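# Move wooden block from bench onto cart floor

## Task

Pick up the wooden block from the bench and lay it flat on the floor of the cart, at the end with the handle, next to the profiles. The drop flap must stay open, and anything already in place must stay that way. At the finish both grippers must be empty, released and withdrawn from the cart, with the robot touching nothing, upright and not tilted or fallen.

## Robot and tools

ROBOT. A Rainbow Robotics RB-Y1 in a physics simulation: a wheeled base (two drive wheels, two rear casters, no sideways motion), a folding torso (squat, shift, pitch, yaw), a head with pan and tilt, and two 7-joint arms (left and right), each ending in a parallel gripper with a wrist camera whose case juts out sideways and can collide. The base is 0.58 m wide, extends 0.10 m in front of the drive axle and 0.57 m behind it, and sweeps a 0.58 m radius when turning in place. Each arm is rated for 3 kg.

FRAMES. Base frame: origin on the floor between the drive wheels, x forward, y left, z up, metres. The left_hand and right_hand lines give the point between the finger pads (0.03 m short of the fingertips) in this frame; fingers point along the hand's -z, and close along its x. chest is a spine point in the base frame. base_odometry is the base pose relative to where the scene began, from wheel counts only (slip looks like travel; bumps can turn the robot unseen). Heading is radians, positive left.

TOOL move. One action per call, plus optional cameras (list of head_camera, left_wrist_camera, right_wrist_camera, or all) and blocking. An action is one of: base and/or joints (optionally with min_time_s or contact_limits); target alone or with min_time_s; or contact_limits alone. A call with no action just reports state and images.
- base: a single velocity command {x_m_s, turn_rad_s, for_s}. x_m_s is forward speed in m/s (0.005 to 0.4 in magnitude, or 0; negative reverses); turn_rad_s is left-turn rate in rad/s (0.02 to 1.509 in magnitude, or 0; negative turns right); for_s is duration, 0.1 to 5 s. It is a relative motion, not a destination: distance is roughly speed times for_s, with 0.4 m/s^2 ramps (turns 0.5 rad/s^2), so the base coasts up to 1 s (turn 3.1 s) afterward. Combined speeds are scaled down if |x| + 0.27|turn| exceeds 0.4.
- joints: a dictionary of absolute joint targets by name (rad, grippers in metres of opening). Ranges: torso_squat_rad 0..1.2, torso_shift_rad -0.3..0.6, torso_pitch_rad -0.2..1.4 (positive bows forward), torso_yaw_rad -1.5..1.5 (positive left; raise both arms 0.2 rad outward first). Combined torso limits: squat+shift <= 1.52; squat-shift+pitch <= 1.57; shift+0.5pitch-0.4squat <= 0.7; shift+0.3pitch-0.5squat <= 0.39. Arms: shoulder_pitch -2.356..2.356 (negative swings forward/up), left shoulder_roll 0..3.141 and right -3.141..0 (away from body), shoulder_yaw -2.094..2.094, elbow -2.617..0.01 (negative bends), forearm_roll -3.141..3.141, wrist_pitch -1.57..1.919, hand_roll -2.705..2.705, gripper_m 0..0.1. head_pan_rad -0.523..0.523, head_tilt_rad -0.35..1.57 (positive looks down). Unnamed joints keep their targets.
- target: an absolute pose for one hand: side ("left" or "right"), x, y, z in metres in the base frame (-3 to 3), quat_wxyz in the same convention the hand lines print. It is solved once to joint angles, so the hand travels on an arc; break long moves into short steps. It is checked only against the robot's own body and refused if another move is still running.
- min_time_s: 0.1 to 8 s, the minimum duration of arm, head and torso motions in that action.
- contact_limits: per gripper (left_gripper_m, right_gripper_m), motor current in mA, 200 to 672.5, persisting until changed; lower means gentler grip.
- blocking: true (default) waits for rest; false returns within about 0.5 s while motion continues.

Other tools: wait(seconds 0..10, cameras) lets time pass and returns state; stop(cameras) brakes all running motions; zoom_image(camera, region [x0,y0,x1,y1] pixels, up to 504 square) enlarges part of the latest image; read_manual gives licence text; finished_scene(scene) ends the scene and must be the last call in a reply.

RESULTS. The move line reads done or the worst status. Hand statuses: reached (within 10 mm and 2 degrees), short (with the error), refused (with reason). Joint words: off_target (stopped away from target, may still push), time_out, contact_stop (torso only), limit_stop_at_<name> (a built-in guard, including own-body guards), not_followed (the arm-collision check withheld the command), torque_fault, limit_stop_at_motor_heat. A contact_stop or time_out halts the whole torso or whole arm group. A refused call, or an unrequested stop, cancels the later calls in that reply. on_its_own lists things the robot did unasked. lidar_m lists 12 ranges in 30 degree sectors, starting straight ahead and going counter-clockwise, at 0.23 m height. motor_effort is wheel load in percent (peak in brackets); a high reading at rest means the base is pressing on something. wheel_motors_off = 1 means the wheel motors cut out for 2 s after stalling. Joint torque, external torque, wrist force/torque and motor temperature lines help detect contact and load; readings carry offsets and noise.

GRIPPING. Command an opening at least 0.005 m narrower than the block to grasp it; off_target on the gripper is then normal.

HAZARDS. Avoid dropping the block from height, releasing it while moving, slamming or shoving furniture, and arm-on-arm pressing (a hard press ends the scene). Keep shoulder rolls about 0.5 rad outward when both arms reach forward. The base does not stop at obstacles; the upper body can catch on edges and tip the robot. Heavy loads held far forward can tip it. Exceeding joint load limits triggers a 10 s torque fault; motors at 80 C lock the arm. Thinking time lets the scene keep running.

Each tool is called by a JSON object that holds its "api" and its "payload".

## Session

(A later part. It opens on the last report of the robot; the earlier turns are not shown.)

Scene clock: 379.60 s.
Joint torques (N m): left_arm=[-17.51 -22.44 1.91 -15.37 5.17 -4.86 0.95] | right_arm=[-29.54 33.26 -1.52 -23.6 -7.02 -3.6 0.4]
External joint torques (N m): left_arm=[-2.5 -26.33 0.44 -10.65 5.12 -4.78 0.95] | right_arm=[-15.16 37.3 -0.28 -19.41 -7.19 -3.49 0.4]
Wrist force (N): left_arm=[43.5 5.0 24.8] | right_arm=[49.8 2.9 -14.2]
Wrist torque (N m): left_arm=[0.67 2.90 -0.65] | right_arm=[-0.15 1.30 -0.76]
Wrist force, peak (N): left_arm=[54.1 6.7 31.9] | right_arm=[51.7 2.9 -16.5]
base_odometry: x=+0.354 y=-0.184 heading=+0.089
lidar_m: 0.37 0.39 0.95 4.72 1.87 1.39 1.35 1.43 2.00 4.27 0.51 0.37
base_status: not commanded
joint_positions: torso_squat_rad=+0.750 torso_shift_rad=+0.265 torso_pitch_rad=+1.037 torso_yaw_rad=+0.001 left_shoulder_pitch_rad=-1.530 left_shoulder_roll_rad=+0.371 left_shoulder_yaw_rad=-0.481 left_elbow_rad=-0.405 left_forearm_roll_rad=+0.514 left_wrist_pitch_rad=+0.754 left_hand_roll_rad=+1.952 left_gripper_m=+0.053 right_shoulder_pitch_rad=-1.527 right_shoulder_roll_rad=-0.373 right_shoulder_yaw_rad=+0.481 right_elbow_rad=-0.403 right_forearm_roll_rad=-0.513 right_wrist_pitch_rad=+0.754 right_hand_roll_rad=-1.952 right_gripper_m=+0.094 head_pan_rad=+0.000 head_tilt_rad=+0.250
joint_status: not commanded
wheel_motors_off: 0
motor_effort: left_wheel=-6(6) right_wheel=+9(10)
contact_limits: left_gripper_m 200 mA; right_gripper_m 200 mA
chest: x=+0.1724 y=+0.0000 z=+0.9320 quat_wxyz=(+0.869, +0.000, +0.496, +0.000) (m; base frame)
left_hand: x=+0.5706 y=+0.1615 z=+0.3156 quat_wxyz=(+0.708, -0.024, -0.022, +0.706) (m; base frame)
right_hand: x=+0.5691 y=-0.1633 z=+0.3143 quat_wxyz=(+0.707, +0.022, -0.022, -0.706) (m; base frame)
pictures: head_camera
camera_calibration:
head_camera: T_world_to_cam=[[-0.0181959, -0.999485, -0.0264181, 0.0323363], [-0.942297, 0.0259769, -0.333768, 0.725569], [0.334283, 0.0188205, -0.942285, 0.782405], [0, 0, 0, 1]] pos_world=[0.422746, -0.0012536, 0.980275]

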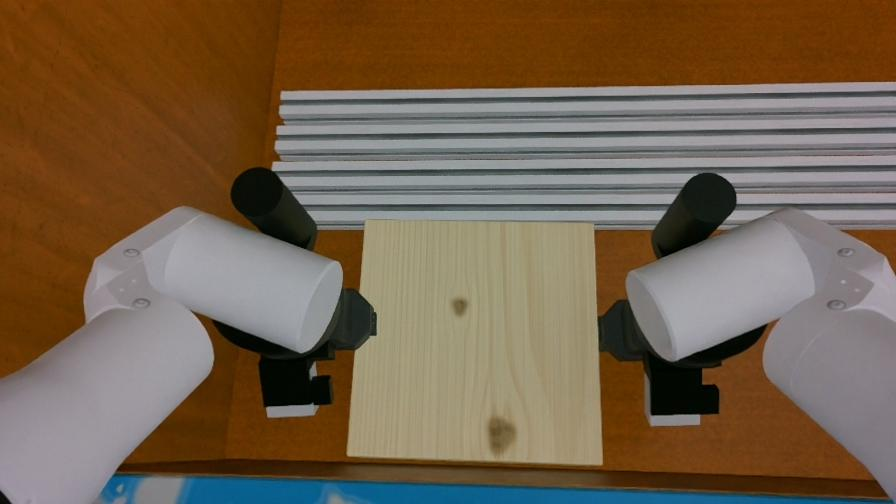

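{"api": "move", "payload": {"joints": {"left_gripper_m": 0.03, "right_gripper_m": 0.07}, "cameras": ["head_camera"]}}

{"api": "move", "payload": {"joints": {"left_gripper_m": 0.0, "right_gripper_m": 0.0}, "cameras": ["all"]}}

Scene clock: 381.23 s.
Joint torques (N m): left_arm=[-13.66 -10.81 1.85 -9.18 2.56 -2.43 0.59] | right_arm=[-23.74 17.1 -1.56 -14.82 -3.79 -1.82 0.3]
External joint torques (N m): left_arm=[1.38 -14.41 0.39 -4.43 2.53 -2.26 0.59] | right_arm=[-9.24 20.93 -0.32 -10.53 -3.94 -1.71 0.3]
Wrist force (N): left_arm=[23.6 1.2 13.4] | right_arm=[26.2 3.1 -13.6]
Wrist torque (N m): left_arm=[0.33 1.53 -0.29] | right_arm=[-0.23 0.57 -0.61]
Wrist force, peak (N): left_arm=[42.4 5.3 27.0] | right_arm=[50.8 3.1 -13.4]
move: done
base_odometry: x=+0.354 y=-0.184 heading=+0.089
lidar_m: 0.36 0.39 0.96 4.72 1.87 1.39 1.35 1.44 2.00 4.26 0.52 0.39
base_status: not commanded
joint_positions: torso_squat_rad=+0.750 torso_shift_rad=+0.265 torso_pitch_rad=+1.038 torso_yaw_rad=+0.001 left_shoulder_pitch_rad=-1.531 left_shoulder_roll_rad=+0.367 left_shoulder_yaw_rad=-0.481 left_elbow_rad=-0.407 left_forearm_roll_rad=+0.514 left_wrist_pitch_rad=+0.754 left_hand_roll_rad=+1.952 left_gripper_m=+0.030 right_shoulder_pitch_rad=-1.529 right_shoulder_roll_rad=-0.369 right_shoulder_yaw_rad=+0.481 right_elbow_rad=-0.405 right_forearm_roll_rad=-0.514 right_wrist_pitch_rad=+0.753 right_hand_roll_rad=-1.952 right_gripper_m=+0.070 head_pan_rad=+0.000 head_tilt_rad=+0.250
joint_status: all done
wheel_motors_off: 0
motor_effort: left_wheel=-11(13) right_wheel=+15(17)
contact_limits: left_gripper_m 200 mA; right_gripper_m 200 mA
chest: x=+0.1726 y=+0.0000 z=+0.9319 quat_wxyz=(+0.868, +0.000, +0.496, +0.000) (m; base frame)
left_hand: x=+0.5708 y=+0.1581 z=+0.3156 quat_wxyz=(+0.708, -0.026, -0.020, +0.705) (m; base frame)
right_hand: x=+0.5695 y=-0.1593 z=+0.3145 quat_wxyz=(+0.708, +0.024, -0.020, -0.706) (m; base frame)
pictures: head_camera
camera_calibration:
head_camera: T_world_to_cam=[[-0.0183364, -0.999485, -0.0263443, 0.0322242], [-0.942475, 0.0260745, -0.333259, 0.725366], [0.333775, 0.018718, -0.942467, 0.782514], [0, 0, 0, 1]] pos_world=[0.423046, -0.00135305, 0.980077]

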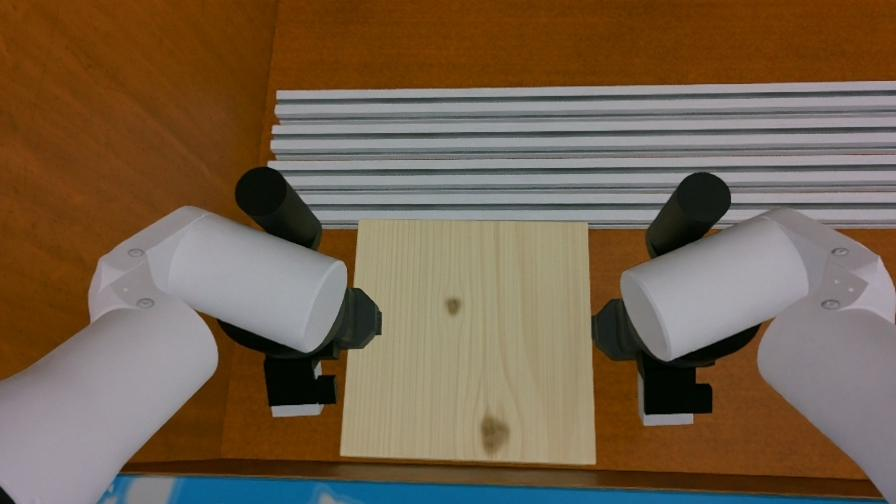

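Scene clock: 382.57 s.
Joint torques (N m): left_arm=[-12.18 -3.67 1.75 -5.89 1.13 -1.33 0.36] | right_arm=[-22.22 11.15 -1.61 -12.26 -2.67 -1.51 0.39]
External joint torques (N m): left_arm=[2.87 -7.22 0.28 -1.11 1.09 -1.16 0.36] | right_arm=[-7.71 14.95 -0.37 -7.96 -2.82 -1.39 0.39]
Wrist force (N): left_arm=[9.2 -0.6 6.7] | right_arm=[18.6 1.7 -11.2]
Wrist torque (N m): left_arm=[0.21 0.83 -0.03] | right_arm=[-0.14 0.42 -0.42]
Wrist force, peak (N): left_arm=[21.6 0.4 12.2] | right_arm=[26.8 3.1 -13.0]
move: done
base_odometry: x=+0.354 y=-0.184 heading=+0.089
lidar_m: 0.37 0.39 0.98 4.73 1.86 1.39 1.34 1.44 2.00 4.26 0.50 0.38
base_status: not commanded
joint_positions: torso_squat_rad=+0.750 torso_shift_rad=+0.265 torso_pitch_rad=+1.038 torso_yaw_rad=+0.001 left_shoulder_pitch_rad=-1.531 left_shoulder_roll_rad=+0.366 left_shoulder_yaw_rad=-0.481 left_elbow_rad=-0.408 left_forearm_roll_rad=+0.515 left_wrist_pitch_rad=+0.753 left_hand_roll_rad=+1.952 left_gripper_m=+0.000 right_shoulder_pitch_rad=-1.529 right_shoulder_roll_rad=-0.368 right_shoulder_yaw_rad=+0.481 right_elbow_rad=-0.406 right_forearm_roll_rad=-0.514 right_wrist_pitch_rad=+0.753 right_hand_roll_rad=-1.952 right_gripper_m=+0.000 head_pan_rad=+0.000 head_tilt_rad=+0.250
joint_status: all done
wheel_motors_off: 0
motor_effort: left_wheel=-12(12) right_wheel=+15(16)
contact_limits: left_gripper_m 200 mA; right_gripper_m 200 mA
chest: x=+0.1726 y=+0.0000 z=+0.9318 quat_wxyz=(+0.868, +0.000, +0.496, +0.000) (m; base frame)
left_hand: x=+0.5708 y=+0.1563 z=+0.3156 quat_wxyz=(+0.709, -0.027, -0.020, +0.705) (m; base frame)
right_hand: x=+0.5695 y=-0.1579 z=+0.3145 quat_wxyz=(+0.708, +0.025, -0.019, -0.705) (m; base frame)
pictures: head_camera, left_wrist_camera, right_wrist_camera
camera_calibration:
head_camera: T_world_to_cam=[[-0.0183738, -0.999487, -0.0262443, 0.0321397], [-0.942548, 0.0260723, -0.333053, 0.725162], [0.333566, 0.0186171, -0.942543, 0.782582], [0, 0, 0, 1]] pos_world=[0.423047, -0.0013528, 0.979978]
left_wrist_camera: T_world_to_cam=[[-0.0205291, 0.999575, -0.020685, -0.1386], [0.855983, 0.0282628, 0.516231, -0.626931], [0.516596, -0.00710827, -0.8562, 0.0490129], [0, 0, 0, 1]] pos_world=[0.508477, 0.156609, 0.362739]
right_wrist_camera: T_world_to_cam=[[-0.0316394, 0.999294, -0.020259, 0.18102], [0.82752, 0.0375574, 0.560179, -0.614465], [0.560545, 0.000958975, -0.828124, 0.0135455], [0, 0, 0, 1]] pos_world=[0.506616, -0.157828, 0.359095]

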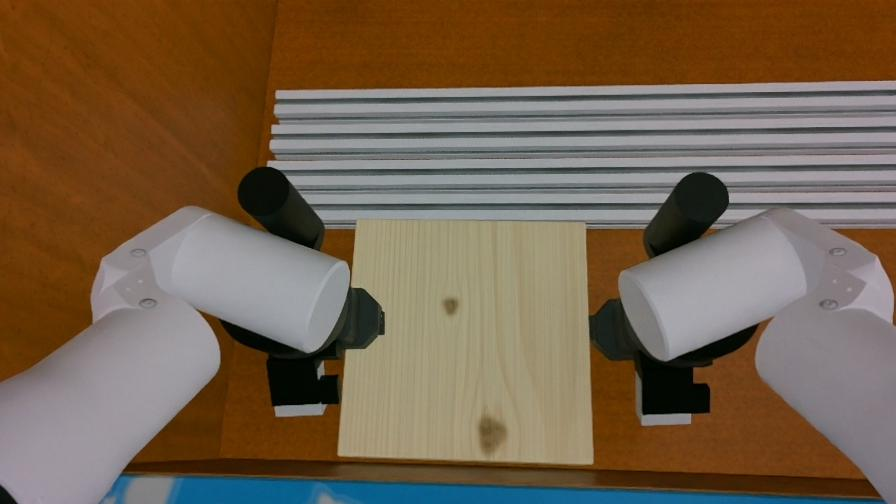

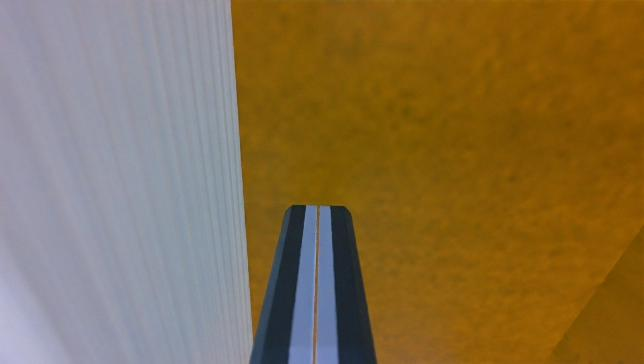

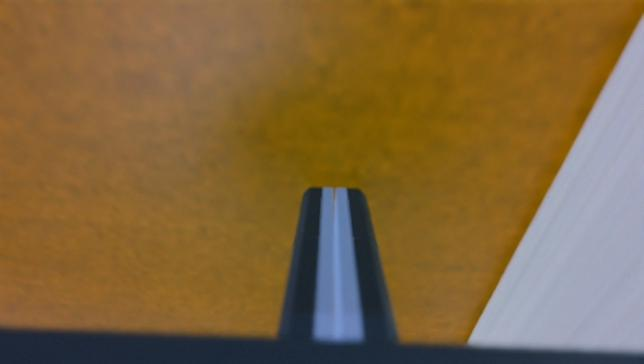

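{"api": "move", "payload": {"joints": {"left_shoulder_roll_rad": 0.385, "right_shoulder_roll_rad": -0.385}, "min_time_s": 1.5, "cameras": ["all"]}}

Scene clock: 385.60 s.
Joint torques (N m): left_arm=[-12.52 3.36 2 -3.98 -0.18 -0.7 0.3] | right_arm=[-16.93 -5.37 -1.48 -5.3 -0.27 -0.3 0.31]
External joint torques (N m): left_arm=[2.53 -0.66 0.49 0.71 -0.19 -0.53 0.3] | right_arm=[-2.38 -1.17 -0.19 -1.05 -0.44 -0.18 0.31]
Wrist force (N): left_arm=[1.4 0.2 -7.4] | right_arm=[1.1 0.4 -4.7]
Wrist torque (N m): left_arm=[-0.17 0.23 0.13] | right_arm=[-0.08 0.25 -0.06]
Wrist force, peak (N): left_arm=[10.3 -1.4 6.2] | right_arm=[18.8 1.3 -11.4]
move: done
base_odometry: x=+0.354 y=-0.184 heading=+0.089
lidar_m: 0.36 0.40 0.96 4.72 1.88 1.40 1.35 1.44 2.00 4.25 0.52 0.38
base_status: not commanded
joint_positions: torso_squat_rad=+0.750 torso_shift_rad=+0.265 torso_pitch_rad=+1.038 torso_yaw_rad=+0.001 left_shoulder_pitch_rad=-1.531 left_shoulder_roll_rad=+0.385 left_shoulder_yaw_rad=-0.481 left_elbow_rad=-0.408 left_forearm_roll_rad=+0.515 left_wrist_pitch_rad=+0.753 left_hand_roll_rad=+1.952 left_gripper_m=+0.000 right_shoulder_pitch_rad=-1.530 right_shoulder_roll_rad=-0.385 right_shoulder_yaw_rad=+0.481 right_elbow_rad=-0.408 right_forearm_roll_rad=-0.515 right_wrist_pitch_rad=+0.753 right_hand_roll_rad=-1.952 right_gripper_m=+0.000 head_pan_rad=+0.000 head_tilt_rad=+0.250
joint_status: all done
wheel_motors_off: 0
motor_effort: left_wheel=-12(12) right_wheel=+16(17)
contact_limits: left_gripper_m 200 mA; right_gripper_m 200 mA
chest: x=+0.1728 y=+0.0000 z=+0.9317 quat_wxyz=(+0.868, +0.000, +0.496, +0.000) (m; base frame)
left_hand: x=+0.5756 y=+0.1695 z=+0.3167 quat_wxyz=(+0.706, -0.024, -0.027, +0.708) (m; base frame)
right_hand: x=+0.5750 y=-0.1686 z=+0.3161 quat_wxyz=(+0.706, +0.024, -0.027, -0.707) (m; base frame)
pictures: head_camera, left_wrist_camera, right_wrist_camera
camera_calibration:
head_camera: T_world_to_cam=[[-0.0182913, -0.999489, -0.0262081, 0.0321674], [-0.942654, 0.0259766, -0.332759, 0.725039], [0.33327, 0.0186185, -0.942648, 0.782554], [0, 0, 0, 1]] pos_world=[0.423247, -0.00125309, 0.979779]
left_wrist_camera: T_world_to_cam=[[-0.0291998, 0.999559, -0.0054561, -0.151493], [0.852354, 0.0277502, 0.522229, -0.631667], [0.52215, 0.0105985, -0.852788, 0.0402039], [0, 0, 0, 1]] pos_world=[0.512988, 0.168529, 0.363334]
right_wrist_camera: T_world_to_cam=[[-0.0245348, 0.999168, -0.0325865, 0.191625], [0.823259, 0.038686, 0.566347, -0.61873], [0.567136, -0.0129319, -0.823523, 0.00423719], [0, 0, 0, 1]] pos_world=[0.511673, -0.167475, 0.36015]

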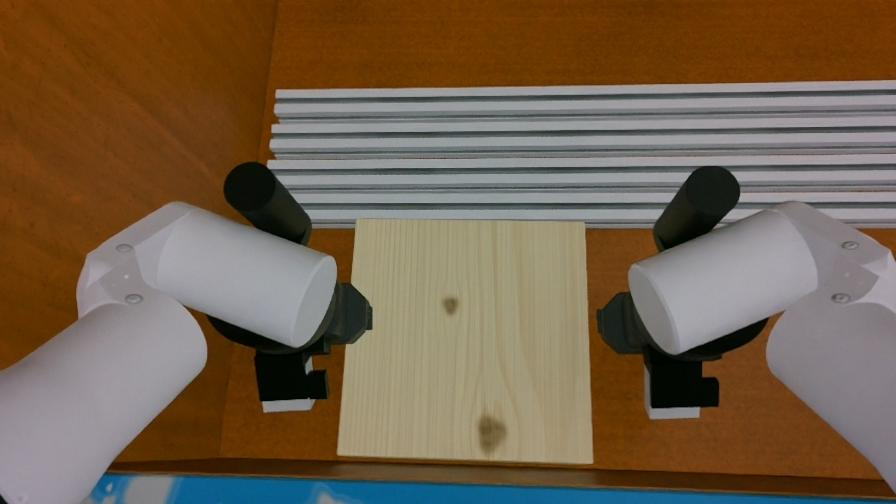

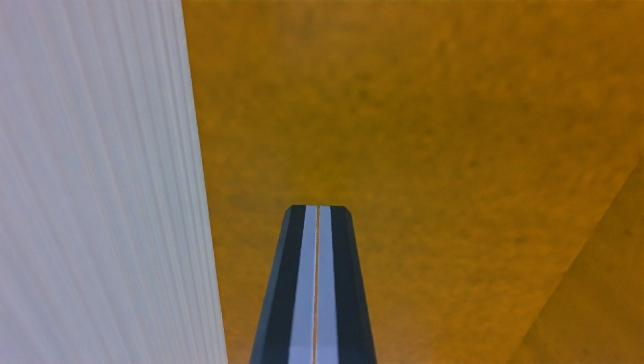

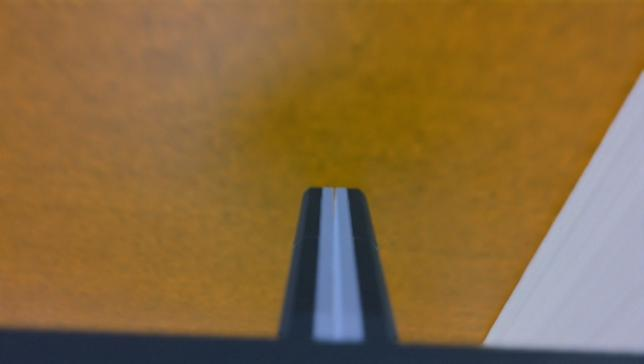

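{"api": "move", "payload": {"joints": {"left_shoulder_roll_rad": 0.4, "right_shoulder_roll_rad": -0.4, "torso_squat_rad": 0.45, "torso_shift_rad": 0.2}, "min_time_s": 1.5}}

{"api": "move", "payload": {"joints": {"torso_squat_rad": 0.05, "torso_shift_rad": 0.0, "left_shoulder_pitch_rad": -1.511, "left_shoulder_roll_rad": 0.632, "left_shoulder_yaw_rad": -0.441, "left_elbow_rad": -1.125, "left_forearm_roll_rad": 0.566, "left_wrist_pitch_rad": 1.356, "left_hand_roll_rad": 2.111, "right_shoulder_pitch_rad": -1.511, "right_shoulder_roll_rad": -0.632, "right_shoulder_yaw_rad": 0.441, "right_elbow_rad": -1.125, "right_forearm_roll_rad": -0.566, "right_wrist_pitch_rad": 1.356, "right_hand_roll_rad": -2.111}, "min_time_s": 2, "cameras": ["head_camera"]}}

Scene clock: 391.37 s.
Joint torques (N m): left_arm=[-13.43 3.83 1.95 -3.99 -0.36 -0.61 0.27] | right_arm=[-16.24 -5.42 -1.72 -4.66 -0.23 -0.13 0.34]
External joint torques (N m): left_arm=[1.62 -0.58 0.4 0.63 -0.36 -0.44 0.27] | right_arm=[-1.69 -0.84 -0.39 -0.47 -0.41 -0.01 0.33]
Wrist force (N): left_arm=[0.7 0.2 -7.7] | right_arm=[0.9 0.6 -5.2]
Wrist torque (N m): left_arm=[-0.14 0.17 0.12] | right_arm=[-0.09 0.22 -0.11]
Wrist force, peak (N): left_arm=[1.7 1.1 -8.3] | right_arm=[1.2 1.0 -5.4]
move: done
base_odometry: x=+0.354 y=-0.184 heading=+0.089
lidar_m: 0.37 0.39 0.95 4.71 1.87 1.40 1.34 1.44 2.01 4.25 0.50 0.38
base_status: not commanded
joint_positions: torso_squat_rad=+0.450 torso_shift_rad=+0.200 torso_pitch_rad=+1.039 torso_yaw_rad=+0.001 left_shoulder_pitch_rad=-1.531 left_shoulder_roll_rad=+0.400 left_shoulder_yaw_rad=-0.481 left_elbow_rad=-0.408 left_forearm_roll_rad=+0.515 left_wrist_pitch_rad=+0.753 left_hand_roll_rad=+1.952 left_gripper_m=+0.000 right_shoulder_pitch_rad=-1.531 right_shoulder_roll_rad=-0.400 right_shoulder_yaw_rad=+0.481 right_elbow_rad=-0.408 right_forearm_roll_rad=-0.515 right_wrist_pitch_rad=+0.753 right_hand_roll_rad=-1.952 right_gripper_m=+0.000 head_pan_rad=+0.000 head_tilt_rad=+0.250
joint_status: all done
wheel_motors_off: 0
motor_effort: left_wheel=-7(10) right_wheel=+11(15)
contact_limits: left_gripper_m 200 mA; right_gripper_m 200 mA
chest: x=+0.1638 y=+0.0000 z=+1.0553 quat_wxyz=(+0.868, +0.000, +0.496, +0.000) (m; base frame)
left_hand: x=+0.5701 y=+0.1800 z=+0.4413 quat_wxyz=(+0.703, -0.021, -0.034, +0.710) (m; base frame)
right_hand: x=+0.5697 y=-0.1789 z=+0.4408 quat_wxyz=(+0.704, +0.021, -0.033, -0.710) (m; base frame)
pictures: none

Scene clock: 393.67 s.
Joint torques (N m): left_arm=[-15.06 5.34 6.93 -7.61 0.25 -0.33 0.3] | right_arm=[-15.63 -7.37 -6.3 -7.48 -0.17 -0.1 -0.2]
External joint torques (N m): left_arm=[2.13 -1.27 1.89 -0.56 0.23 -0.18 0.3] | right_arm=[0.98 -0.51 -1.66 -0.92 -0.4 0 -0.2]
Wrist force (N): left_arm=[1.3 0.7 -7.0] | right_arm=[1.3 0.6 -4.4]
Wrist torque (N m): left_arm=[-0.24 0.23 0.09] | right_arm=[-0.08 0.26 0.07]
Wrist force, peak (N): left_arm=[1.5 0.9 -8.5] | right_arm=[1.5 0.6 -5.6]
move: done
base_odometry: x=+0.354 y=-0.184 heading=+0.089
lidar_m: 0.36 0.39 0.96 4.71 1.86 1.39 1.35 1.43 2.02 4.25 0.51 0.38
base_status: not commanded
joint_positions: torso_squat_rad=+0.050 torso_shift_rad=+0.000 torso_pitch_rad=+1.039 torso_yaw_rad=+0.001 left_shoulder_pitch_rad=-1.511 left_shoulder_roll_rad=+0.632 left_shoulder_yaw_rad=-0.441 left_elbow_rad=-1.125 left_forearm_roll_rad=+0.566 left_wrist_pitch_rad=+1.356 left_hand_roll_rad=+2.111 left_gripper_m=+0.000 right_shoulder_pitch_rad=-1.511 right_shoulder_roll_rad=-0.632 right_shoulder_yaw_rad=+0.441 right_elbow_rad=-1.125 right_forearm_roll_rad=-0.566 right_wrist_pitch_rad=+1.356 right_hand_roll_rad=-2.111 right_gripper_m=+0.000 head_pan_rad=+0.000 head_tilt_rad=+0.250
joint_status: all done
wheel_motors_off: 0
motor_effort: left_wheel=-5(10) right_wheel=+11(12)
contact_limits: left_gripper_m 200 mA; right_gripper_m 200 mA
chest: x=+0.0386 y=+0.0000 z=+1.1367 quat_wxyz=(+0.868, +0.000, +0.496, +0.000) (m; base frame)
left_hand: x=+0.5105 y=+0.1655 z=+0.6652 quat_wxyz=(+0.707, -0.022, -0.023, +0.707) (m; base frame)
right_hand: x=+0.5105 y=-0.1643 z=+0.6649 quat_wxyz=(+0.707, +0.022, -0.022, -0.707) (m; base frame)
pictures: head_camera
camera_calibration:
head_camera: T_world_to_cam=[[-0.0182641, -0.999487, -0.0263015, 0.0351854], [-0.942718, 0.0259786, -0.332577, 0.666521], [0.33309, 0.0187207, -0.942709, 1.02055], [0, 0, 0, 1]] pos_world=[0.289048, -0.00125334, 1.18468]

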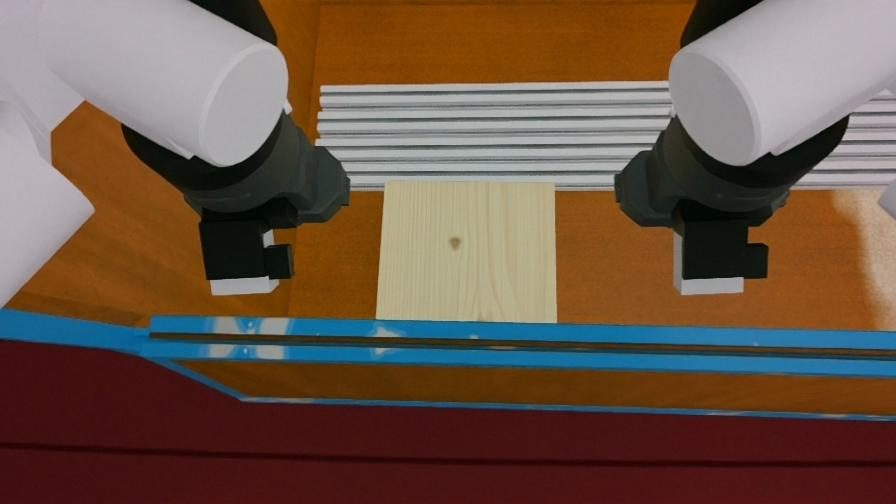

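{"api": "move", "payload": {"joints": {"torso_pitch_rad": 0.85, "torso_squat_rad": 0.0}}}

{"api": "move", "payload": {"base": {"x_m_s": -0.3, "for_s": 1.2}, "joints": {"head_tilt_rad": 0.2}, "cameras": ["head_camera"]}}

{"api": "zoom_image", "payload": {"camera": "head_camera", "region": [250, 0, 750, 300]}}

Scene clock: 396.67 s.
Joint torques (N m): left_arm=[-17.68 6.29 7.51 -7.48 0.11 -0.6 0.28] | right_arm=[-19.13 -8.34 -6.98 -7.59 0.08 -0.33 -0.26]
External joint torques (N m): left_arm=[2.52 -1.37 1.63 -0.39 0.27 -0.14 0.28] | right_arm=[0.44 -0.5 -1.58 -0.97 -0.32 0.07 -0.26]
Wrist force (N): left_arm=[0.7 1.2 -7.3] | right_arm=[1.2 -0.8 -4.5]
Wrist torque (N m): left_arm=[-0.23 0.15 0.05] | right_arm=[0.02 0.26 0.07]
Wrist force, peak (N): left_arm=[1.5 0.0 -8.8] | right_arm=[1.9 0.1 -5.1]
move: done
base_odometry: x=+0.354 y=-0.184 heading=+0.089
lidar_m: 0.37 0.38 0.96 4.73 1.86 1.39 1.35 1.43 2.00 4.24 0.52 0.38
base_status: not commanded
joint_positions: torso_squat_rad=+0.000 torso_shift_rad=+0.000 torso_pitch_rad=+0.850 torso_yaw_rad=+0.001 left_shoulder_pitch_rad=-1.511 left_shoulder_roll_rad=+0.632 left_shoulder_yaw_rad=-0.441 left_elbow_rad=-1.125 left_forearm_roll_rad=+0.566 left_wrist_pitch_rad=+1.356 left_hand_roll_rad=+2.111 left_gripper_m=+0.000 right_shoulder_pitch_rad=-1.511 right_shoulder_roll_rad=-0.632 right_shoulder_yaw_rad=+0.441 right_elbow_rad=-1.125 right_forearm_roll_rad=-0.566 right_wrist_pitch_rad=+1.356 right_hand_roll_rad=-2.111 right_gripper_m=+0.000 head_pan_rad=+0.000 head_tilt_rad=+0.250
joint_status: all done
wheel_motors_off: 0
motor_effort: left_wheel=-6(7) right_wheel=+10(11)
contact_limits: left_gripper_m 200 mA; right_gripper_m 200 mA
chest: x=+0.0044 y=+0.0000 z=+1.1847 quat_wxyz=(+0.911, +0.000, +0.412, +0.000) (m; base frame)
left_hand: x=+0.5564 y=+0.1655 z=+0.8102 quat_wxyz=(+0.701, -0.088, -0.089, +0.702) (m; base frame)
right_hand: x=+0.5564 y=-0.1643 z=+0.8099 quat_wxyz=(+0.702, +0.089, -0.088, -0.701) (m; base frame)
pictures: none

Scene clock: 399.17 s.
Joint torques (N m): left_arm=[-18.12 6.29 7.33 -7.46 0 -0.69 0.21] | right_arm=[-19.88 -8.25 -6.84 -7.49 0.12 -0.3 -0.25]
External joint torques (N m): left_arm=[2.08 -1.37 1.44 -0.37 0.16 -0.22 0.21] | right_arm=[-0.31 -0.41 -1.44 -0.86 -0.28 0.1 -0.25]
Wrist force (N): left_arm=[1.1 0.9 -7.1] | right_arm=[1.2 0.0 -4.1]
Wrist torque (N m): left_arm=[-0.17 0.23 0.10] | right_arm=[-0.05 0.28 0.09]
Wrist force, peak (N): left_arm=[1.9 2.2 -8.1] | right_arm=[1.2 -0.4 -5.2]
move: done
base_odometry: x=-0.005 y=-0.216 heading=+0.090
lidar_m: 0.73 0.77 1.78 3.49 1.36 1.02 0.98 1.06 1.48 4.44 1.02 0.75
base_status: done (sent for 1.2 of 1.2 s)
joint_positions: torso_squat_rad=+0.000 torso_shift_rad=+0.000 torso_pitch_rad=+0.850 torso_yaw_rad=+0.001 left_shoulder_pitch_rad=-1.511 left_shoulder_roll_rad=+0.632 left_shoulder_yaw_rad=-0.441 left_elbow_rad=-1.125 left_forearm_roll_rad=+0.566 left_wrist_pitch_rad=+1.356 left_hand_roll_rad=+2.111 left_gripper_m=+0.000 right_shoulder_pitch_rad=-1.511 right_shoulder_roll_rad=-0.632 right_shoulder_yaw_rad=+0.441 right_elbow_rad=-1.125 right_forearm_roll_rad=-0.566 right_wrist_pitch_rad=+1.356 right_hand_roll_rad=-2.111 right_gripper_m=+0.000 head_pan_rad=+0.000 head_tilt_rad=+0.200
joint_status: all done
wheel_motors_off: 0
motor_effort: left_wheel=+6(44) right_wheel=-5(27)
contact_limits: left_gripper_m 200 mA; right_gripper_m 200 mA
chest: x=+0.0044 y=+0.0000 z=+1.1847 quat_wxyz=(+0.911, +0.000, +0.412, +0.000) (m; base frame)
left_hand: x=+0.5564 y=+0.1655 z=+0.8101 quat_wxyz=(+0.701, -0.088, -0.089, +0.702) (m; base frame)
right_hand: x=+0.5564 y=-0.1643 z=+0.8098 quat_wxyz=(+0.702, +0.089, -0.088, -0.701) (m; base frame)
pictures: head_camera
camera_calibration:
head_camera: T_world_to_cam=[[-0.0115315, -0.999487, -0.0298718, 0.0398527], [-0.837435, 0.0259777, -0.545918, 0.903176], [0.546415, 0.0187204, -0.837306, 0.941385], [0, 0, 0, 1]] pos_world=[0.242425, -0.00125334, 1.28248]

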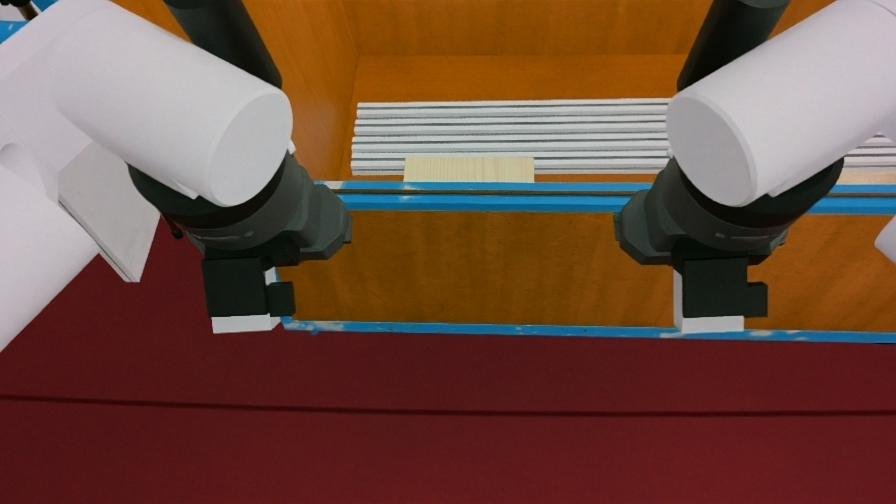

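Scaled by 1.008 from the camera's 896x504 image, which has a finer 1280x720 frame.

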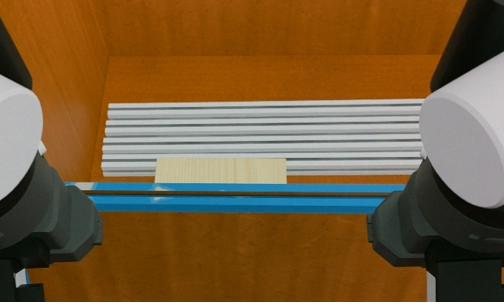

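{"api": "finished_scene", "payload": {"scene": 1}}

The scene is finished: the task was done.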